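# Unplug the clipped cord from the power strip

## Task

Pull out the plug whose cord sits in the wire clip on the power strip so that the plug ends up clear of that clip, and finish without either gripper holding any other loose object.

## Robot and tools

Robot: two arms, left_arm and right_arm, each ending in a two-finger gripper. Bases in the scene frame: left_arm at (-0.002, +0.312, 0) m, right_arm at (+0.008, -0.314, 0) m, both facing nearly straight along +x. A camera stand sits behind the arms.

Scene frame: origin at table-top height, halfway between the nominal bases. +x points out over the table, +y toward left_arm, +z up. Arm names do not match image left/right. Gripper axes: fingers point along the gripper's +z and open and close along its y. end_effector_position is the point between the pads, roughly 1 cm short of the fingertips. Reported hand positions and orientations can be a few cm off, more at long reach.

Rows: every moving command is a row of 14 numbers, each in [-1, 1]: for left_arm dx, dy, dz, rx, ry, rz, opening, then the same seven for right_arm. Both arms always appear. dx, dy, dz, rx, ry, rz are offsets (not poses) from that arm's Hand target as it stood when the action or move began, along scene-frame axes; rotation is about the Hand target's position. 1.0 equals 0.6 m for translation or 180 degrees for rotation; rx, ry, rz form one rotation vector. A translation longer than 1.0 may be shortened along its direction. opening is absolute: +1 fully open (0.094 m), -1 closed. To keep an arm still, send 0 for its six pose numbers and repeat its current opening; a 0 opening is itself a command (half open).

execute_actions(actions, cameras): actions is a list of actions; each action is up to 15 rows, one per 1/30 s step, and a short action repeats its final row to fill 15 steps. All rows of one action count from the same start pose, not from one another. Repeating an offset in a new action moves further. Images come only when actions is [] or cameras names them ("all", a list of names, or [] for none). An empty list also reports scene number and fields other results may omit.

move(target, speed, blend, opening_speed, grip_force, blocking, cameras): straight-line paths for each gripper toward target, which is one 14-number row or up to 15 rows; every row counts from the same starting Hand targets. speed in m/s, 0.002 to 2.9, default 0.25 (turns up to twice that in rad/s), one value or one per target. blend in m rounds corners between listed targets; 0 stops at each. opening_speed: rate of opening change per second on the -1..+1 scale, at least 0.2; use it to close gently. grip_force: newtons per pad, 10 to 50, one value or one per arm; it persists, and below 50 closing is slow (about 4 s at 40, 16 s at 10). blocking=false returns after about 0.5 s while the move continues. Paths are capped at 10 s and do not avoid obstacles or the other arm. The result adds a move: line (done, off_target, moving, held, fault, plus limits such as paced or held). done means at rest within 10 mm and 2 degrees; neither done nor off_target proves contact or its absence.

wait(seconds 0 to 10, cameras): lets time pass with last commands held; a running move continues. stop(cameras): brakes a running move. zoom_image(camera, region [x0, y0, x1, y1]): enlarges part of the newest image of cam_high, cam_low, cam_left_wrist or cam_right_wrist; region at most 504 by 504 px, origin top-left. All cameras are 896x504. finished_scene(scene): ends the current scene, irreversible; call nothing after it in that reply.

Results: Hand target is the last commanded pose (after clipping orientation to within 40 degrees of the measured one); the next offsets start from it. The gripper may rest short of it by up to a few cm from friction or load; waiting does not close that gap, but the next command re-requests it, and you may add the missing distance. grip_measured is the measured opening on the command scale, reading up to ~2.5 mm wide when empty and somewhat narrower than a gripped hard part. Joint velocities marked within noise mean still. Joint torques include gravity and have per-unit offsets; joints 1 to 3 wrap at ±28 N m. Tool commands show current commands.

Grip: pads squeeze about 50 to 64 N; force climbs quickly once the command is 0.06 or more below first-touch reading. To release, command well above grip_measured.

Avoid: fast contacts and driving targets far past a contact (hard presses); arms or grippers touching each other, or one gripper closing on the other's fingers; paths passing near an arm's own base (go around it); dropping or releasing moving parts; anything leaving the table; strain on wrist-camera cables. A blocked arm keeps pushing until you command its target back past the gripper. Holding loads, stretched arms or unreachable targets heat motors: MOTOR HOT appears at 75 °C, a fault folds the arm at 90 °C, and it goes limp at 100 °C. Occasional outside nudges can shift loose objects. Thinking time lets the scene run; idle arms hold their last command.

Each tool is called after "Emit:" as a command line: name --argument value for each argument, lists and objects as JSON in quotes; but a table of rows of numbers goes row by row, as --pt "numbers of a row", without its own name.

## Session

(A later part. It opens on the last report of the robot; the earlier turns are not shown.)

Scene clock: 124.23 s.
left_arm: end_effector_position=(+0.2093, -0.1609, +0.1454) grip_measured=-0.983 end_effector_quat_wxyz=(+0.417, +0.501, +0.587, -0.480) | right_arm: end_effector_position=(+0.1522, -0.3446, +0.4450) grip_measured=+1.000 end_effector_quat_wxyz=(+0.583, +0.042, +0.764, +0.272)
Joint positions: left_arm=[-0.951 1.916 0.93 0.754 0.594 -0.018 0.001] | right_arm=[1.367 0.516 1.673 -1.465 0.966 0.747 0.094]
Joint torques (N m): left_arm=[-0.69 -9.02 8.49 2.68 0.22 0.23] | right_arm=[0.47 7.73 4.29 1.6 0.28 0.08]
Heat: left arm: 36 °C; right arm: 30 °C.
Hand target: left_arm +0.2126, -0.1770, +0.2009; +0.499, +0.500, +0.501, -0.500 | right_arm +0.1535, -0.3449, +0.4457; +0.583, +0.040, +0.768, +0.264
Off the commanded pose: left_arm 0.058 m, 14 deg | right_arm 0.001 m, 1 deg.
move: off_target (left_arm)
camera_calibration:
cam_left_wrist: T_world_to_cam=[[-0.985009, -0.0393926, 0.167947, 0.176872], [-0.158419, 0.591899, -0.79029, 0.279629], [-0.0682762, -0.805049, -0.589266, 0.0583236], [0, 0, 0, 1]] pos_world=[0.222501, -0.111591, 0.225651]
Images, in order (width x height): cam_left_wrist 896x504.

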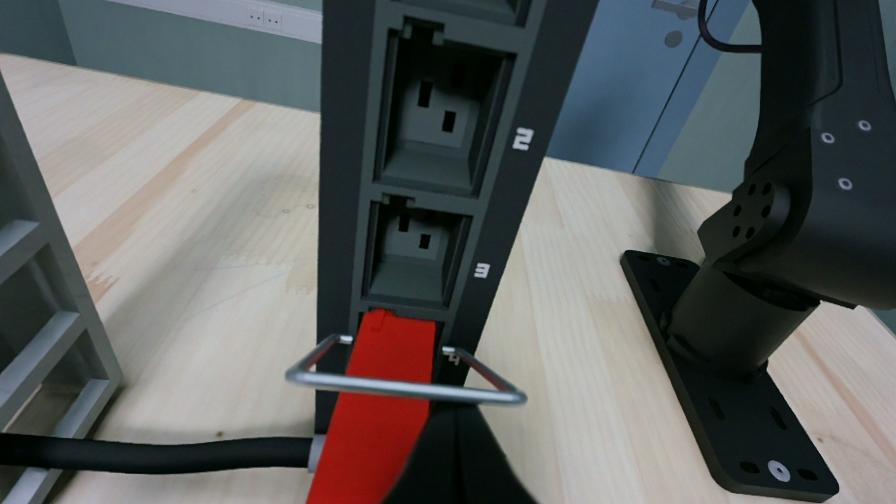

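Emit:
move --pt "0.0 -0.01 0.025 0 0 0 -1 0 0 0 0 0 0 1" --pt "0.0 -0.045 0.025 0 0 0 -1 0 0 0 0 0 0 1" --speed 0.08 --cameras '["cam_high","cam_left_wrist"]'

Scene clock: 128.53 s.
left_arm: end_effector_position=(+0.2112, -0.1655, +0.1473) grip_measured=-0.983 end_effector_quat_wxyz=(+0.415, +0.495, +0.595, -0.478) | right_arm: end_effector_position=(+0.1522, -0.3446, +0.4450) grip_measured=+1.000 end_effector_quat_wxyz=(+0.583, +0.042, +0.764, +0.272)
Joint positions: left_arm=[-0.959 1.917 0.952 0.727 0.571 -0.031 0.001] | right_arm=[1.367 0.516 1.673 -1.465 0.966 0.747 0.094]
Joint torques (N m): left_arm=[-3.17 -8.16 14.84 2.38 0.04 0.25] | right_arm=[0.51 7.69 4.27 1.61 0.27 0.06]
Heat: left arm: 37 °C; right arm: 30 °C.
Hand target: left_arm +0.2127, -0.2040, +0.2160; +0.499, +0.500, +0.501, -0.500 | right_arm +0.1535, -0.3449, +0.4457; +0.583, +0.040, +0.768, +0.264
Off the commanded pose: left_arm 0.079 m, 15 deg | right_arm 0.001 m, 1 deg.
move: off_target (left_arm)
camera_calibration:
cam_left_wrist: T_world_to_cam=[[-0.98209, -0.0562546, 0.179818, 0.173036], [-0.177552, 0.595656, -0.78337, 0.287839], [-0.0630414, -0.801267, -0.594976, 0.0562387], [0, 0, 0, 1]] pos_world=[0.224589, -0.116657, 0.22783]
Images, in order (width x height): cam_high 896x504, cam_left_wrist 896x504.

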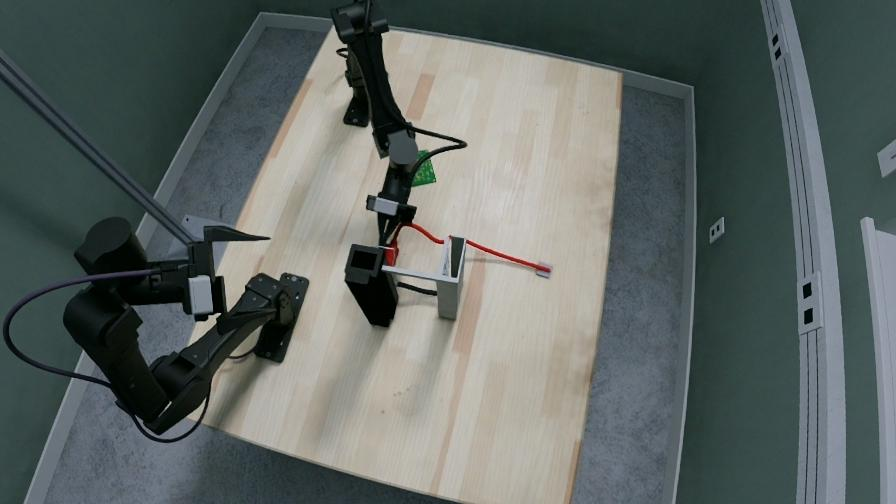

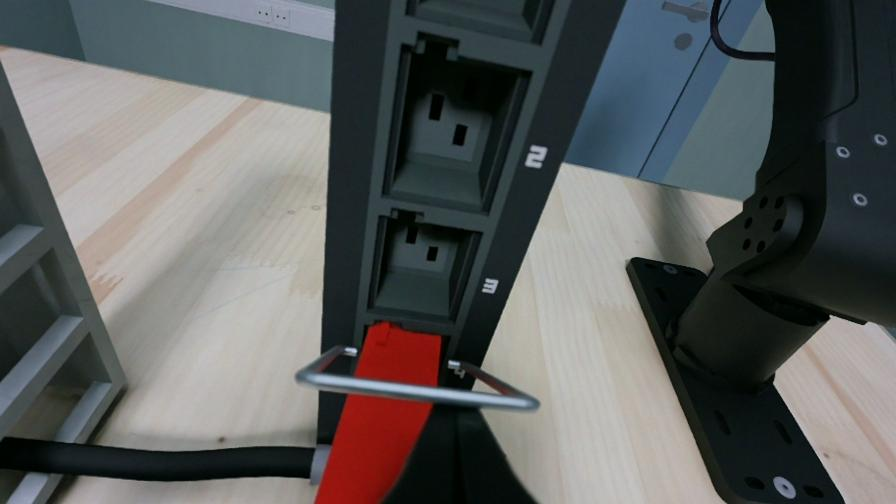

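Emit:
move --pt "0.0 0.05 -0.07 0 0 0 -1 0 0 0 0 0 0 1" --pt "0.0 0.15 -0.08 0 0 0 -1 0 0 0 0 0 0 1" --speed 0.15 --blend 0.02 --cameras '["cam_left_wrist"]'

Scene clock: 135.97 s.
left_arm: end_effector_position=(+0.2135, -0.1172, +0.1520) grip_measured=-0.983 end_effector_quat_wxyz=(+0.484, +0.500, +0.517, -0.498) | right_arm: end_effector_position=(+0.1522, -0.3446, +0.4450) grip_measured=+1.000 end_effector_quat_wxyz=(+0.583, +0.042, +0.764, +0.272)
Joint positions: left_arm=[-0.856 1.925 0.738 1.142 0.706 -0.002 0.001] | right_arm=[1.367 0.516 1.673 -1.465 0.966 0.747 0.094]
Joint torques (N m): left_arm=[0.54 -9.96 4.08 1.28 0.11 0] | right_arm=[0.55 7.75 4.26 1.61 0.25 0.07]
Motor temperatures (°C): left_arm=[24 29 30 39 22 21 24] | right_arm=[23 30 27 29 23 24 25]
Heat: left arm: 39 °C; right arm: 30 °C.
Hand target: left_arm +0.2126, -0.1140, +0.1680; +0.499, +0.500, +0.501, -0.500 | right_arm +0.1535, -0.3449, +0.4457; +0.583, +0.040, +0.768, +0.264
Off the commanded pose: left_arm 0.016 m, 3 deg | right_arm 0.001 m, 1 deg.
move: off_target (left_arm)
camera_calibration:
cam_left_wrist: T_world_to_cam=[[-0.998561, -0.00346557, 0.0535064, 0.206062], [-0.0490354, 0.462713, -0.885151, 0.235616], [-0.0216906, -0.886501, -0.462217, 0.0588962], [0, 0, 0, 1]] pos_world=[0.218597, -0.0560972, 0.224753]
Images, in order (width x height): cam_left_wrist 896x504.

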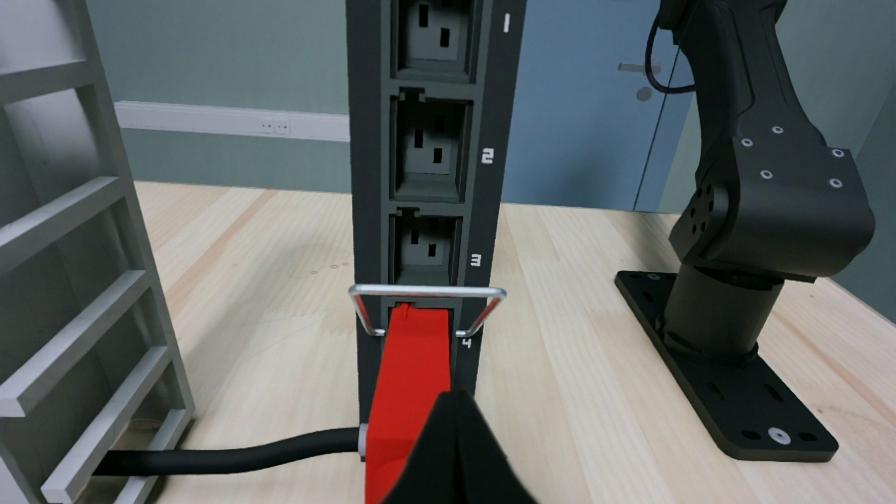

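Emit:
move --target '[0.014,0.01,-0.01,0.194,0,0,0.2,0,0,0,0,0,0,1]' --cameras '["cam_left_wrist","cam_high"]'

Scene clock: 143.23 s.
left_arm: end_effector_position=(+0.2177, -0.0996, +0.1462) grip_measured=+0.198 end_effector_quat_wxyz=(+0.309, +0.623, +0.641, -0.326) | right_arm: end_effector_position=(+0.1522, -0.3446, +0.4450) grip_measured=+1.000 end_effector_quat_wxyz=(+0.583, +0.042, +0.764, +0.272)
Joint positions: left_arm=[-0.875 1.711 1.16 -0.223 0.545 0.427 0.056] | right_arm=[1.367 0.516 1.673 -1.465 0.966 0.747 0.094]
Joint torques (N m): left_arm=[-0.47 -7.5 9.89 0.88 0.23 0.04] | right_arm=[0.46 7.66 4.27 1.61 0.26 0.07]
Heat: left arm: 37 °C; right arm: 30 °C.
Hand target: left_arm +0.2210, -0.1080, +0.1621; +0.327, +0.626, +0.628, -0.327 | right_arm +0.1535, -0.3449, +0.4457; +0.583, +0.040, +0.768, +0.264
Off the commanded pose: left_arm 0.018 m, 3 deg | right_arm 0.001 m, 1 deg.
move: off_target (left_arm)
camera_calibration:
cam_left_wrist: T_world_to_cam=[[-0.998388, -0.0238867, 0.0514852, 0.208849], [-0.0451056, 0.88453, -0.464297, 0.202285], [-0.0344497, -0.465871, -0.884182, 0.17829], [0, 0, 0, 1]] pos_world=[0.223778, -0.0908787, 0.240808]
Images, in order (width x height): cam_high 896x504, cam_left_wrist 896x504.

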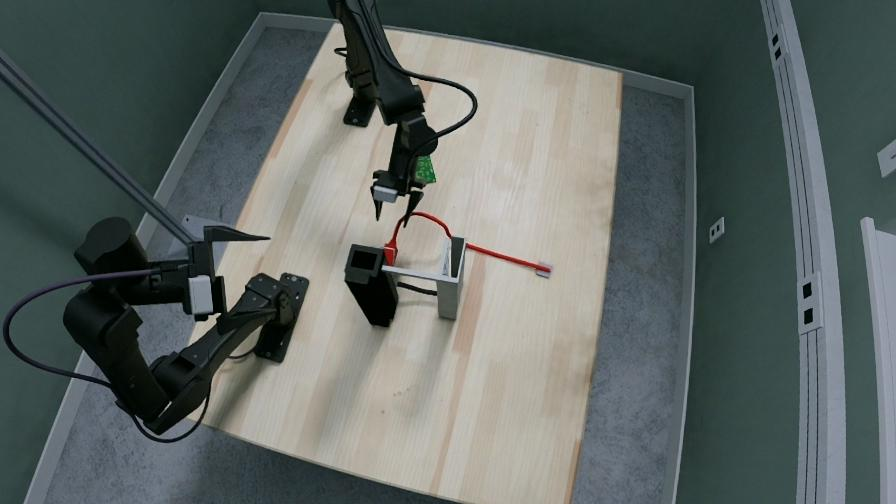

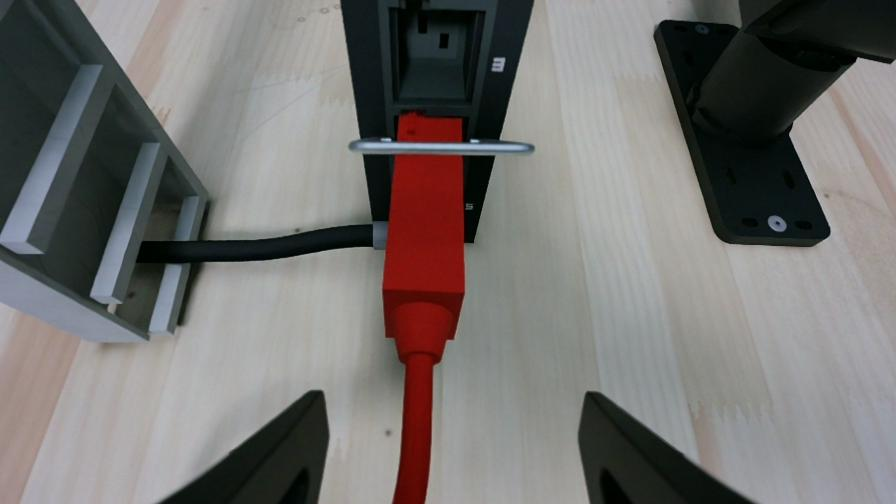

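Emit:
move --target '[0.0115,-0.084,-0.087,0,0,0,0.2,0,0,0,0,0,0,1]' --speed 0.15 --cameras '["cam_left_wrist"]'

Scene clock: 148.23 s.
left_arm: end_effector_position=(+0.2222, -0.1465, +0.0960) grip_measured=+0.198 end_effector_quat_wxyz=(+0.306, +0.628, +0.639, -0.323) | right_arm: end_effector_position=(+0.1522, -0.3446, +0.4450) grip_measured=+1.000 end_effector_quat_wxyz=(+0.583, +0.042, +0.764, +0.272)
Joint positions: left_arm=[-0.943 1.926 1.221 -0.052 0.497 0.387 0.056] | right_arm=[1.367 0.516 1.673 -1.465 0.966 0.747 0.094]
Joint torques (N m): left_arm=[-0.36 -8.39 9.48 1.07 0.18 -0.04] | right_arm=[0.51 7.66 4.26 1.6 0.25 0.06]
Heat: left arm: 36 °C; right arm: 30 °C.
Hand target: left_arm +0.2279, -0.1584, +0.1099; +0.327, +0.626, +0.628, -0.327 | right_arm +0.1535, -0.3449, +0.4457; +0.583, +0.040, +0.768, +0.264
Off the commanded pose: left_arm 0.019 m, 3 deg | right_arm 0.001 m, 1 deg.
move: off_target (left_arm)
camera_calibration:
cam_left_wrist: T_world_to_cam=[[-0.998754, -0.0156414, 0.0473804, 0.216504], [-0.0356035, 0.888689, -0.457126, 0.218401], [-0.0349564, -0.458243, -0.888139, 0.113761], [0, 0, 0, 1]] pos_world=[0.227987, -0.138574, 0.190614]
Images, in order (width x height): cam_left_wrist 896x504.

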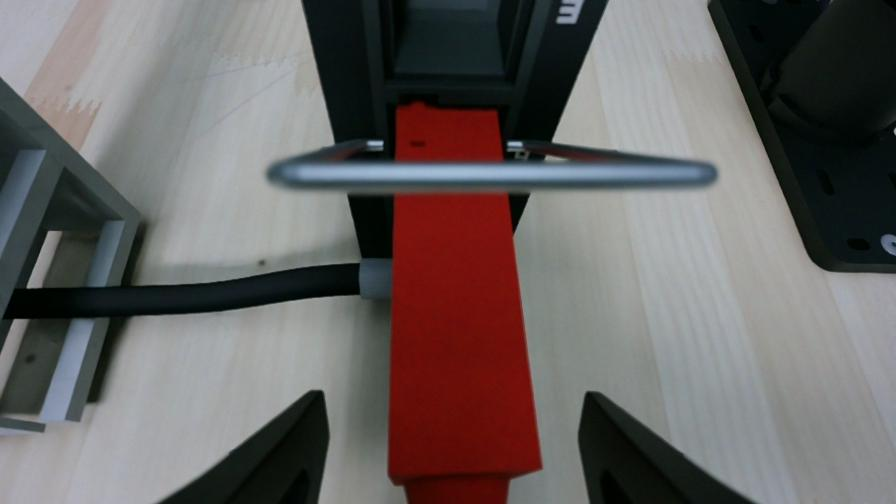

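Emit:
move --pt "0.0 -0.012 -0.012 0 0 0 0.2 0 0 0 0 0 0 1" --pt "0.0 -0.012 -0.012 0 0 0 -0.9 0 0 0 0 0 0 1" --speed 0.1 --opening_speed 1.0 --cameras '["cam_left_wrist"]'

Scene clock: 154.97 s.
left_arm: end_effector_position=(+0.2229, -0.1539, +0.0900) grip_measured=-0.477 end_effector_quat_wxyz=(+0.309, +0.629, +0.637, -0.321) | right_arm: end_effector_position=(+0.1522, -0.3446, +0.4450) grip_measured=+1.000 end_effector_quat_wxyz=(+0.583, +0.042, +0.764, +0.272)
Joint positions: left_arm=[-0.954 1.956 1.235 -0.029 0.486 0.385 0.025] | right_arm=[1.367 0.516 1.673 -1.465 0.966 0.747 0.094]
Joint torques (N m): left_arm=[-0.34 -8.38 9.44 1.08 0.22 -0.1] | right_arm=[0.54 7.75 4.3 1.62 0.27 0.08]
Heat: left arm: 35 °C; right arm: 30 °C.
Hand target: left_arm +0.2280, -0.1656, +0.1025; +0.327, +0.626, +0.628, -0.327 | right_arm +0.1535, -0.3449, +0.4457; +0.583, +0.040, +0.768, +0.264
Off the commanded pose: left_arm 0.018 m, 2 deg | right_arm 0.001 m, 1 deg.
move: off_target (left_arm); target 2's new opening was sent with left_arm's hand 0.018 m and 3 deg from that target
camera_calibration:
cam_left_wrist: T_world_to_cam=[[-0.999157, -0.0141691, 0.0385177, 0.218531], [-0.0302784, 0.88805, -0.45875, 0.221103], [-0.0277055, -0.459529, -0.88773, 0.103312], [0, 0, 0, 1]] pos_world=[0.227904, -0.145779, 0.184726]
Images, in order (width x height): cam_left_wrist 896x504.

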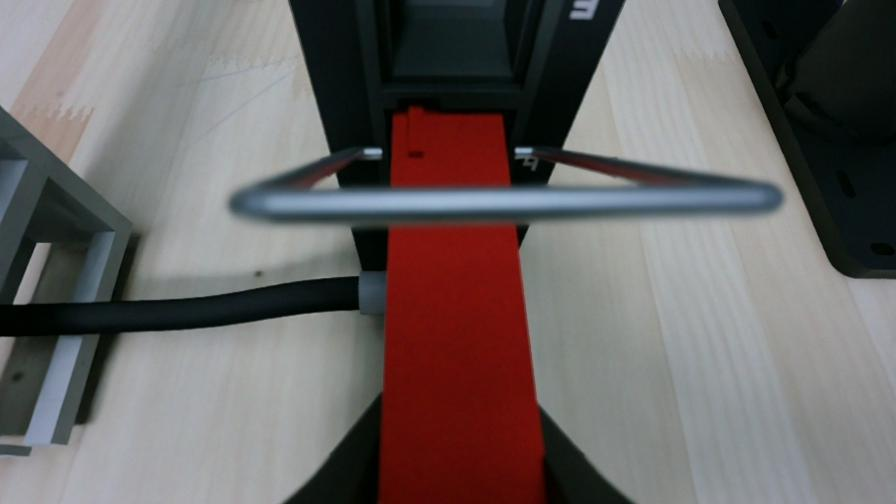

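Emit:
move --target '[0.0,0.1,0.0,0,0,0,-0.9,0,0,0,0,0,0,1]' --speed 0.08 --cameras '["cam_left_wrist","cam_high"]'

Scene clock: 158.70 s.
left_arm: end_effector_position=(+0.2305, -0.1027, +0.0809) grip_measured=-0.477 end_effector_quat_wxyz=(+0.304, +0.623, +0.647, -0.316) | right_arm: end_effector_position=(+0.1522, -0.3446, +0.4450) grip_measured=+1.000 end_effector_quat_wxyz=(+0.583, +0.042, +0.764, +0.272)
Joint positions: left_arm=[-0.861 1.853 1.07 -0.014 0.536 0.443 0.025] | right_arm=[1.367 0.516 1.673 -1.465 0.966 0.747 0.094]
Joint torques (N m): left_arm=[0.01 -11.48 5.39 1.01 0.5 0.06] | right_arm=[0.47 7.71 4.3 1.62 0.26 0.07]
Motor temperatures (°C): left_arm=[24 29 29 34 22 21 24] | right_arm=[23 30 27 29 24 24 25]
Heat: left arm: 34 °C; right arm: 30 °C.
Hand target: left_arm +0.2280, -0.1055, +0.1026; +0.326, +0.626, +0.628, -0.327 | right_arm +0.1535, -0.3449, +0.4457; +0.583, +0.040, +0.768, +0.264
Off the commanded pose: left_arm 0.022 m, 4 deg | right_arm 0.001 m, 1 deg.
move: off_target (left_arm)
camera_calibration:
cam_left_wrist: T_world_to_cam=[[-0.998179, -0.0359475, 0.048443, 0.223894], [-0.0537743, 0.894154, -0.444518, 0.176625], [-0.0273362, -0.446314, -0.894459, 0.120683], [0, 0, 0, 1]] pos_world=[0.236283, -0.096019, 0.175613]
Images, in order (width x height): cam_high 896x504, cam_left_wrist 896x504.

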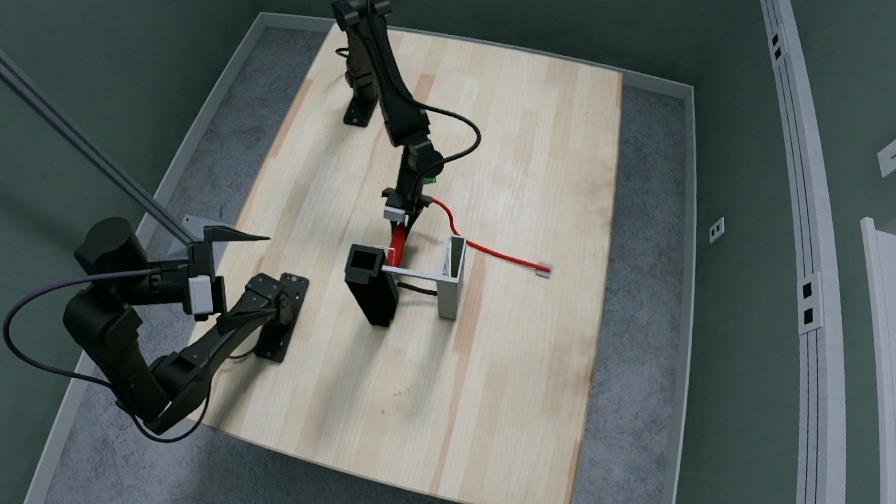

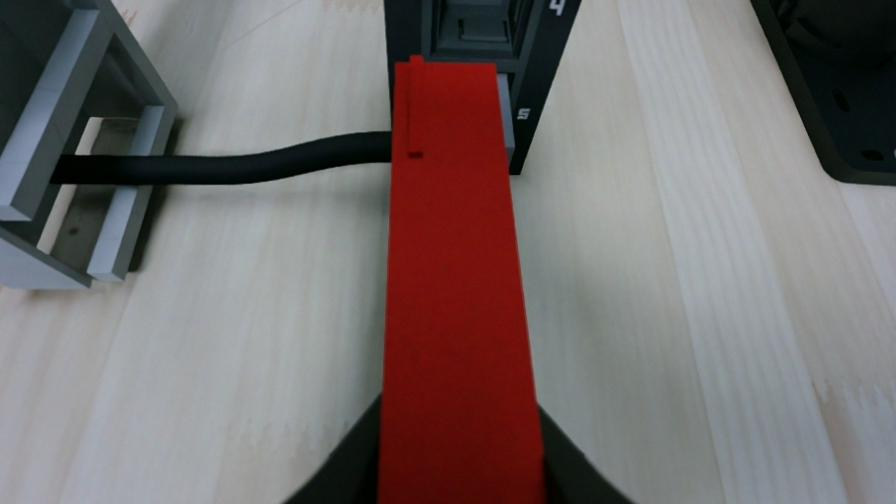

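Emit:
move --pt "0.0 0.16 0.0 0 0 0 -0.9 0 0 0 0 0 0 1" --pt "0.0 0.16 -0.1 0 0 0 -0.9 0 0 0 0 0 0 1" --speed 0.15 --blend 0.02 --cameras '["cam_low","cam_left_wrist","cam_high"]'

Emit:
zoom_image --camera "cam_low" --region '[420, 240, 600, 360]'

Scene clock: 169.47 s.
left_arm: end_effector_position=(+0.2300, -0.0079, +0.0381) grip_measured=-0.477 end_effector_quat_wxyz=(+0.321, +0.627, +0.636, -0.314) | right_arm: end_effector_position=(+0.1522, -0.3446, +0.4450) grip_measured=+1.000 end_effector_quat_wxyz=(+0.583, +0.042, +0.764, +0.272)
Joint positions: left_arm=[-0.65 1.747 0.718 0.155 0.678 0.646 0.025] | right_arm=[1.367 0.516 1.673 -1.465 0.966 0.747 0.094]
Joint torques (N m): left_arm=[0.5 -6.52 4.38 0.92 0.69 -0.03] | right_arm=[0.5 7.65 4.27 1.61 0.28 0.07]
Heat: left arm: 34 °C; right arm: 30 °C.
Hand target: left_arm +0.2279, -0.0096, +0.0425; +0.326, +0.627, +0.628, -0.327 | right_arm +0.1535, -0.3449, +0.4457; +0.583, +0.040, +0.768, +0.264
Off the commanded pose: left_arm 0.005 m, 2 deg | right_arm 0.001 m, 1 deg.
move: done
camera_calibration:
cam_left_wrist: T_world_to_cam=[[-0.999473, -0.0280895, 0.0162967, 0.230486], [-0.0324474, 0.884323, -0.465747, 0.0686105], [-0.00132893, -0.46603, -0.884768, 0.11829], [0, 0, 0, 1]] pos_world=[0.232748, 0.000927113, 0.132858]
Images, in order (width x height): cam_high 896x504, cam_low 896x504, cam_left_wrist 896x504.

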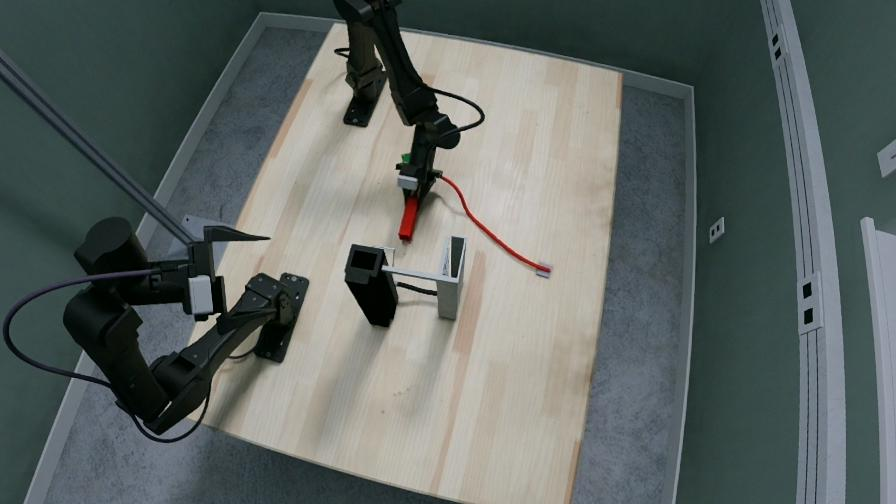

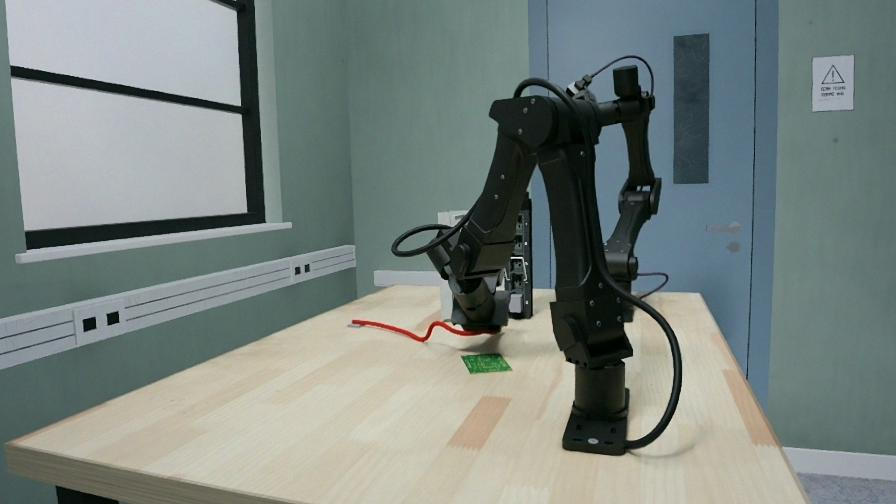

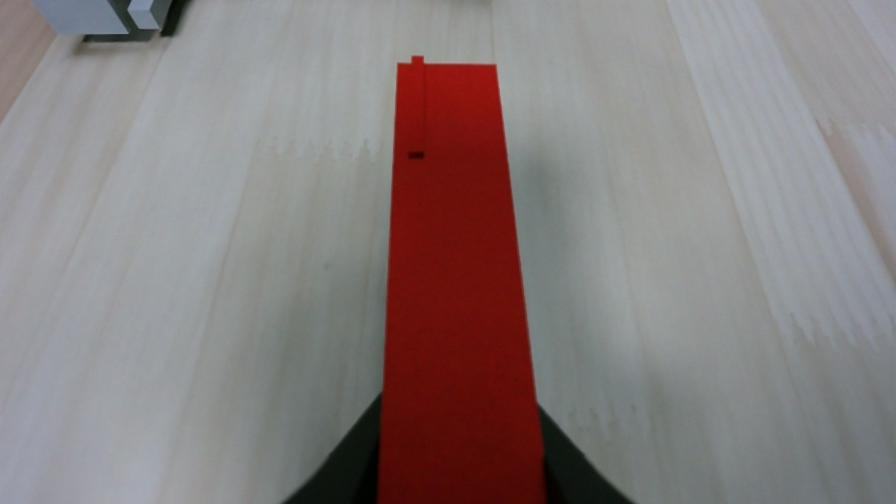

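Scaled by 2.800 from the camera's 896x504 image, which has a finer 1280x720 frame.

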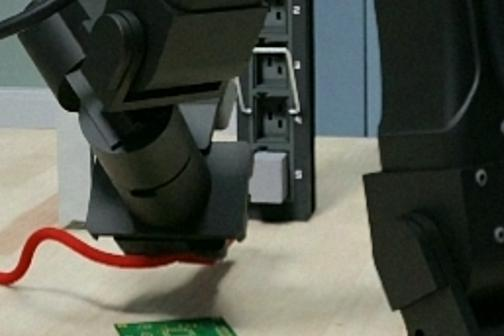

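Emit:
move --target '[0.0,0.0,-0.037,0,0,0,-0.9,0,0,0,0,0,0,1]' --speed 0.04 --cameras '["cam_low"]'

Emit:
zoom_image --camera "cam_low" --region '[420, 240, 600, 360]'

Scene clock: 172.67 s.
left_arm: end_effector_position=(+0.2308, -0.0093, +0.0198) grip_measured=-0.477 end_effector_quat_wxyz=(+0.325, +0.628, +0.633, -0.315) | right_arm: end_effector_position=(+0.1522, -0.3446, +0.4450) grip_measured=+1.000 end_effector_quat_wxyz=(+0.583, +0.042, +0.764, +0.272)
Joint positions: left_arm=[-0.65 1.817 0.693 0.26 0.682 0.646 0.025] | right_arm=[1.367 0.516 1.673 -1.465 0.966 0.747 0.094]
Joint torques (N m): left_arm=[0.5 -6.19 3.71 0.94 0.63 -0.03] | right_arm=[0.47 7.72 4.27 1.62 0.26 0.08]
Heat: left arm: 34 °C; right arm: 30 °C.
Hand target: left_arm +0.2279, -0.0096, +0.0204; +0.327, +0.627, +0.628, -0.327 | right_arm +0.1535, -0.3449, +0.4457; +0.583, +0.040, +0.768, +0.264
Off the commanded pose: left_arm 0.003 m, 1 deg | right_arm 0.001 m, 1 deg.
move: done
Images, in order (width x height): cam_low 896x504.

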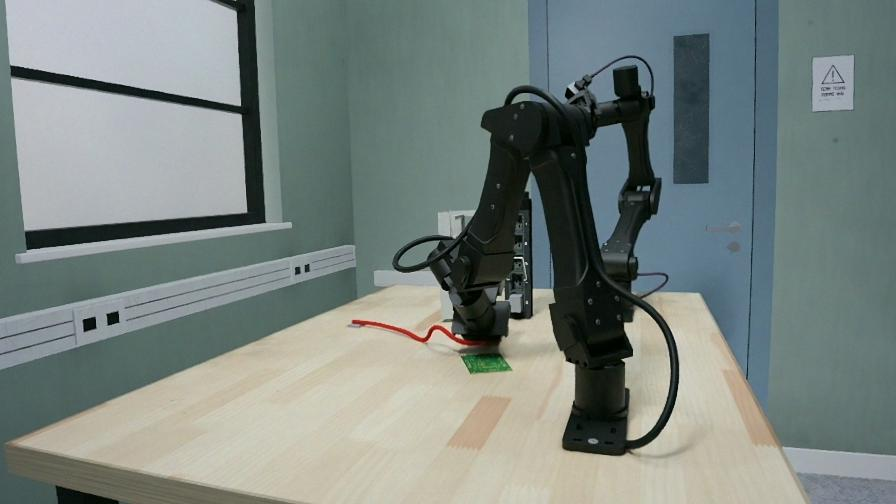

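Scaled by 2.800 from the camera's 896x504 image, which has a finer 1280x720 frame.

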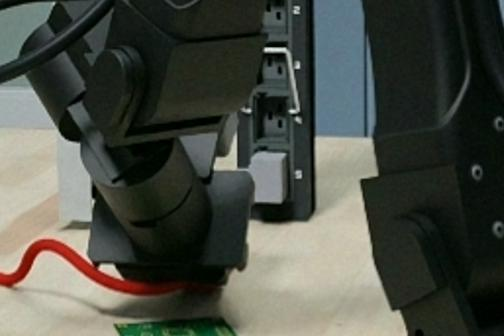

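Emit:
move --pt "0.0 0.0 -0.015 0 0 0 -0.9 0 0 0 0 0 0 1" --pt "0.0 0.0 -0.015 0 0 0 0.1 0 0 0 0 0 0 1" --pt "0.0 0.13 0.12 0 0 0 0.1 0 0 0 0 0 0 1" --speed '[0.03,0.03,0.12]' --opening_speed 0.8 --cameras '["cam_low","cam_left_wrist","cam_high"]'

Scene clock: 181.97 s.
left_arm: end_effector_position=(+0.2193, +0.0735, +0.0731) grip_measured=+0.098 end_effector_quat_wxyz=(+0.301, +0.623, +0.645, -0.325) | right_arm: end_effector_position=(+0.1522, -0.3446, +0.4450) grip_measured=+1.000 end_effector_quat_wxyz=(+0.583, +0.042, +0.764, +0.272)
Joint positions: left_arm=[-0.4 1.498 0.688 -0.303 0.827 0.927 0.052] | right_arm=[1.367 0.516 1.673 -1.465 0.966 0.747 0.094]
Joint torques (N m): left_arm=[0.68 -6.16 8.53 0.45 0.74 0.05] | right_arm=[0.5 7.68 4.36 1.6 0.27 0.09]
Heat: left arm: 33 °C; right arm: 30 °C.
Hand target: left_arm +0.2279, +0.0684, +0.0923; +0.326, +0.626, +0.628, -0.327 | right_arm +0.1535, -0.3449, +0.4457; +0.583, +0.040, +0.768, +0.264
Off the commanded pose: left_arm 0.022 m, 4 deg | right_arm 0.001 m, 1 deg.
move: off_target (left_arm)
camera_calibration:
cam_left_wrist: T_world_to_cam=[[-0.997748, -0.0254022, 0.0620858, 0.217591], [-0.0508051, 0.890514, -0.452111, 0.0152355], [-0.0438037, -0.454247, -0.889798, 0.195904], [0, 0, 0, 1]] pos_world=[0.226457, 0.0809487, 0.167694]
Images, in order (width x height): cam_high 896x504, cam_low 896x504, cam_left_wrist 896x504.

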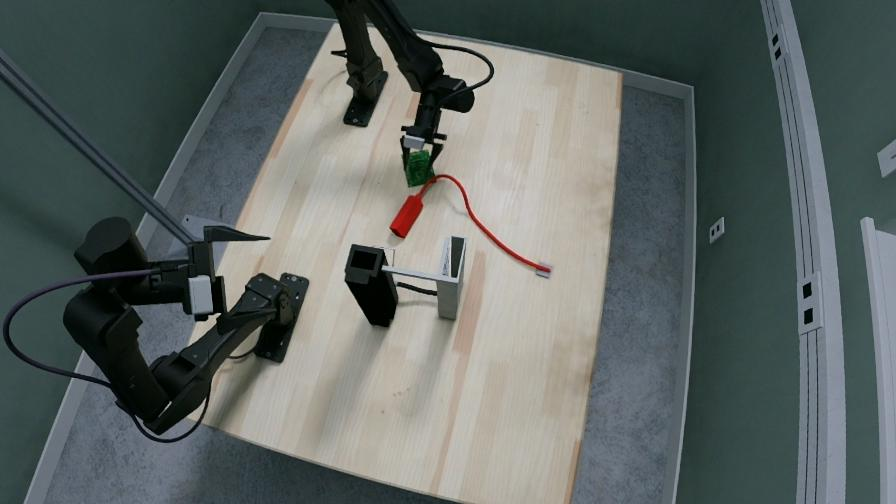

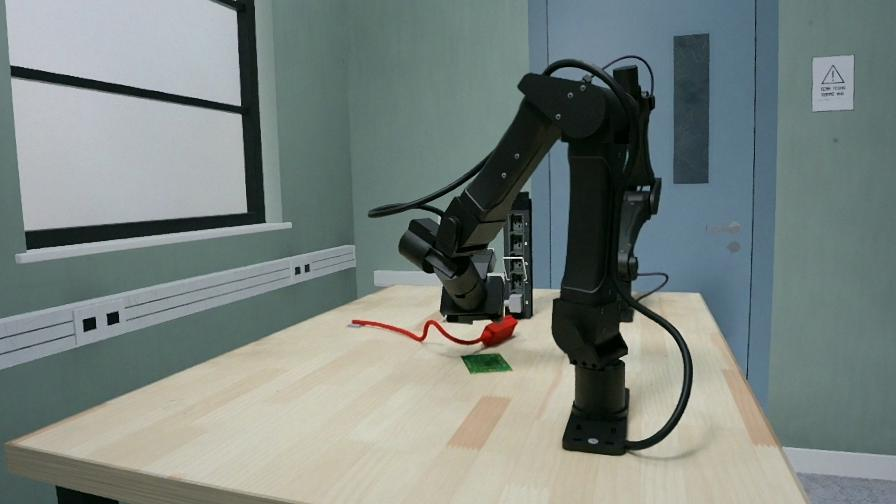

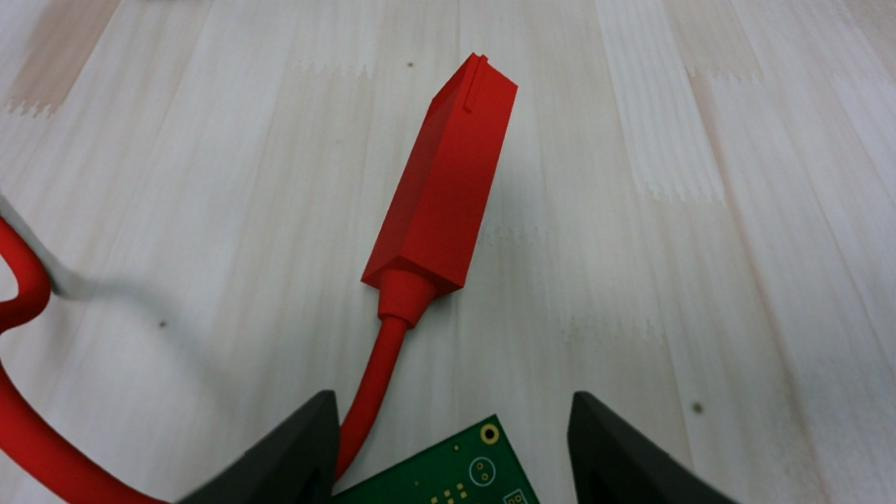

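Released and resting on the table, clear of the clip; the hand is not holding anything.

Emit:
finished_scene --scene 2

The scene is finished: the task was done.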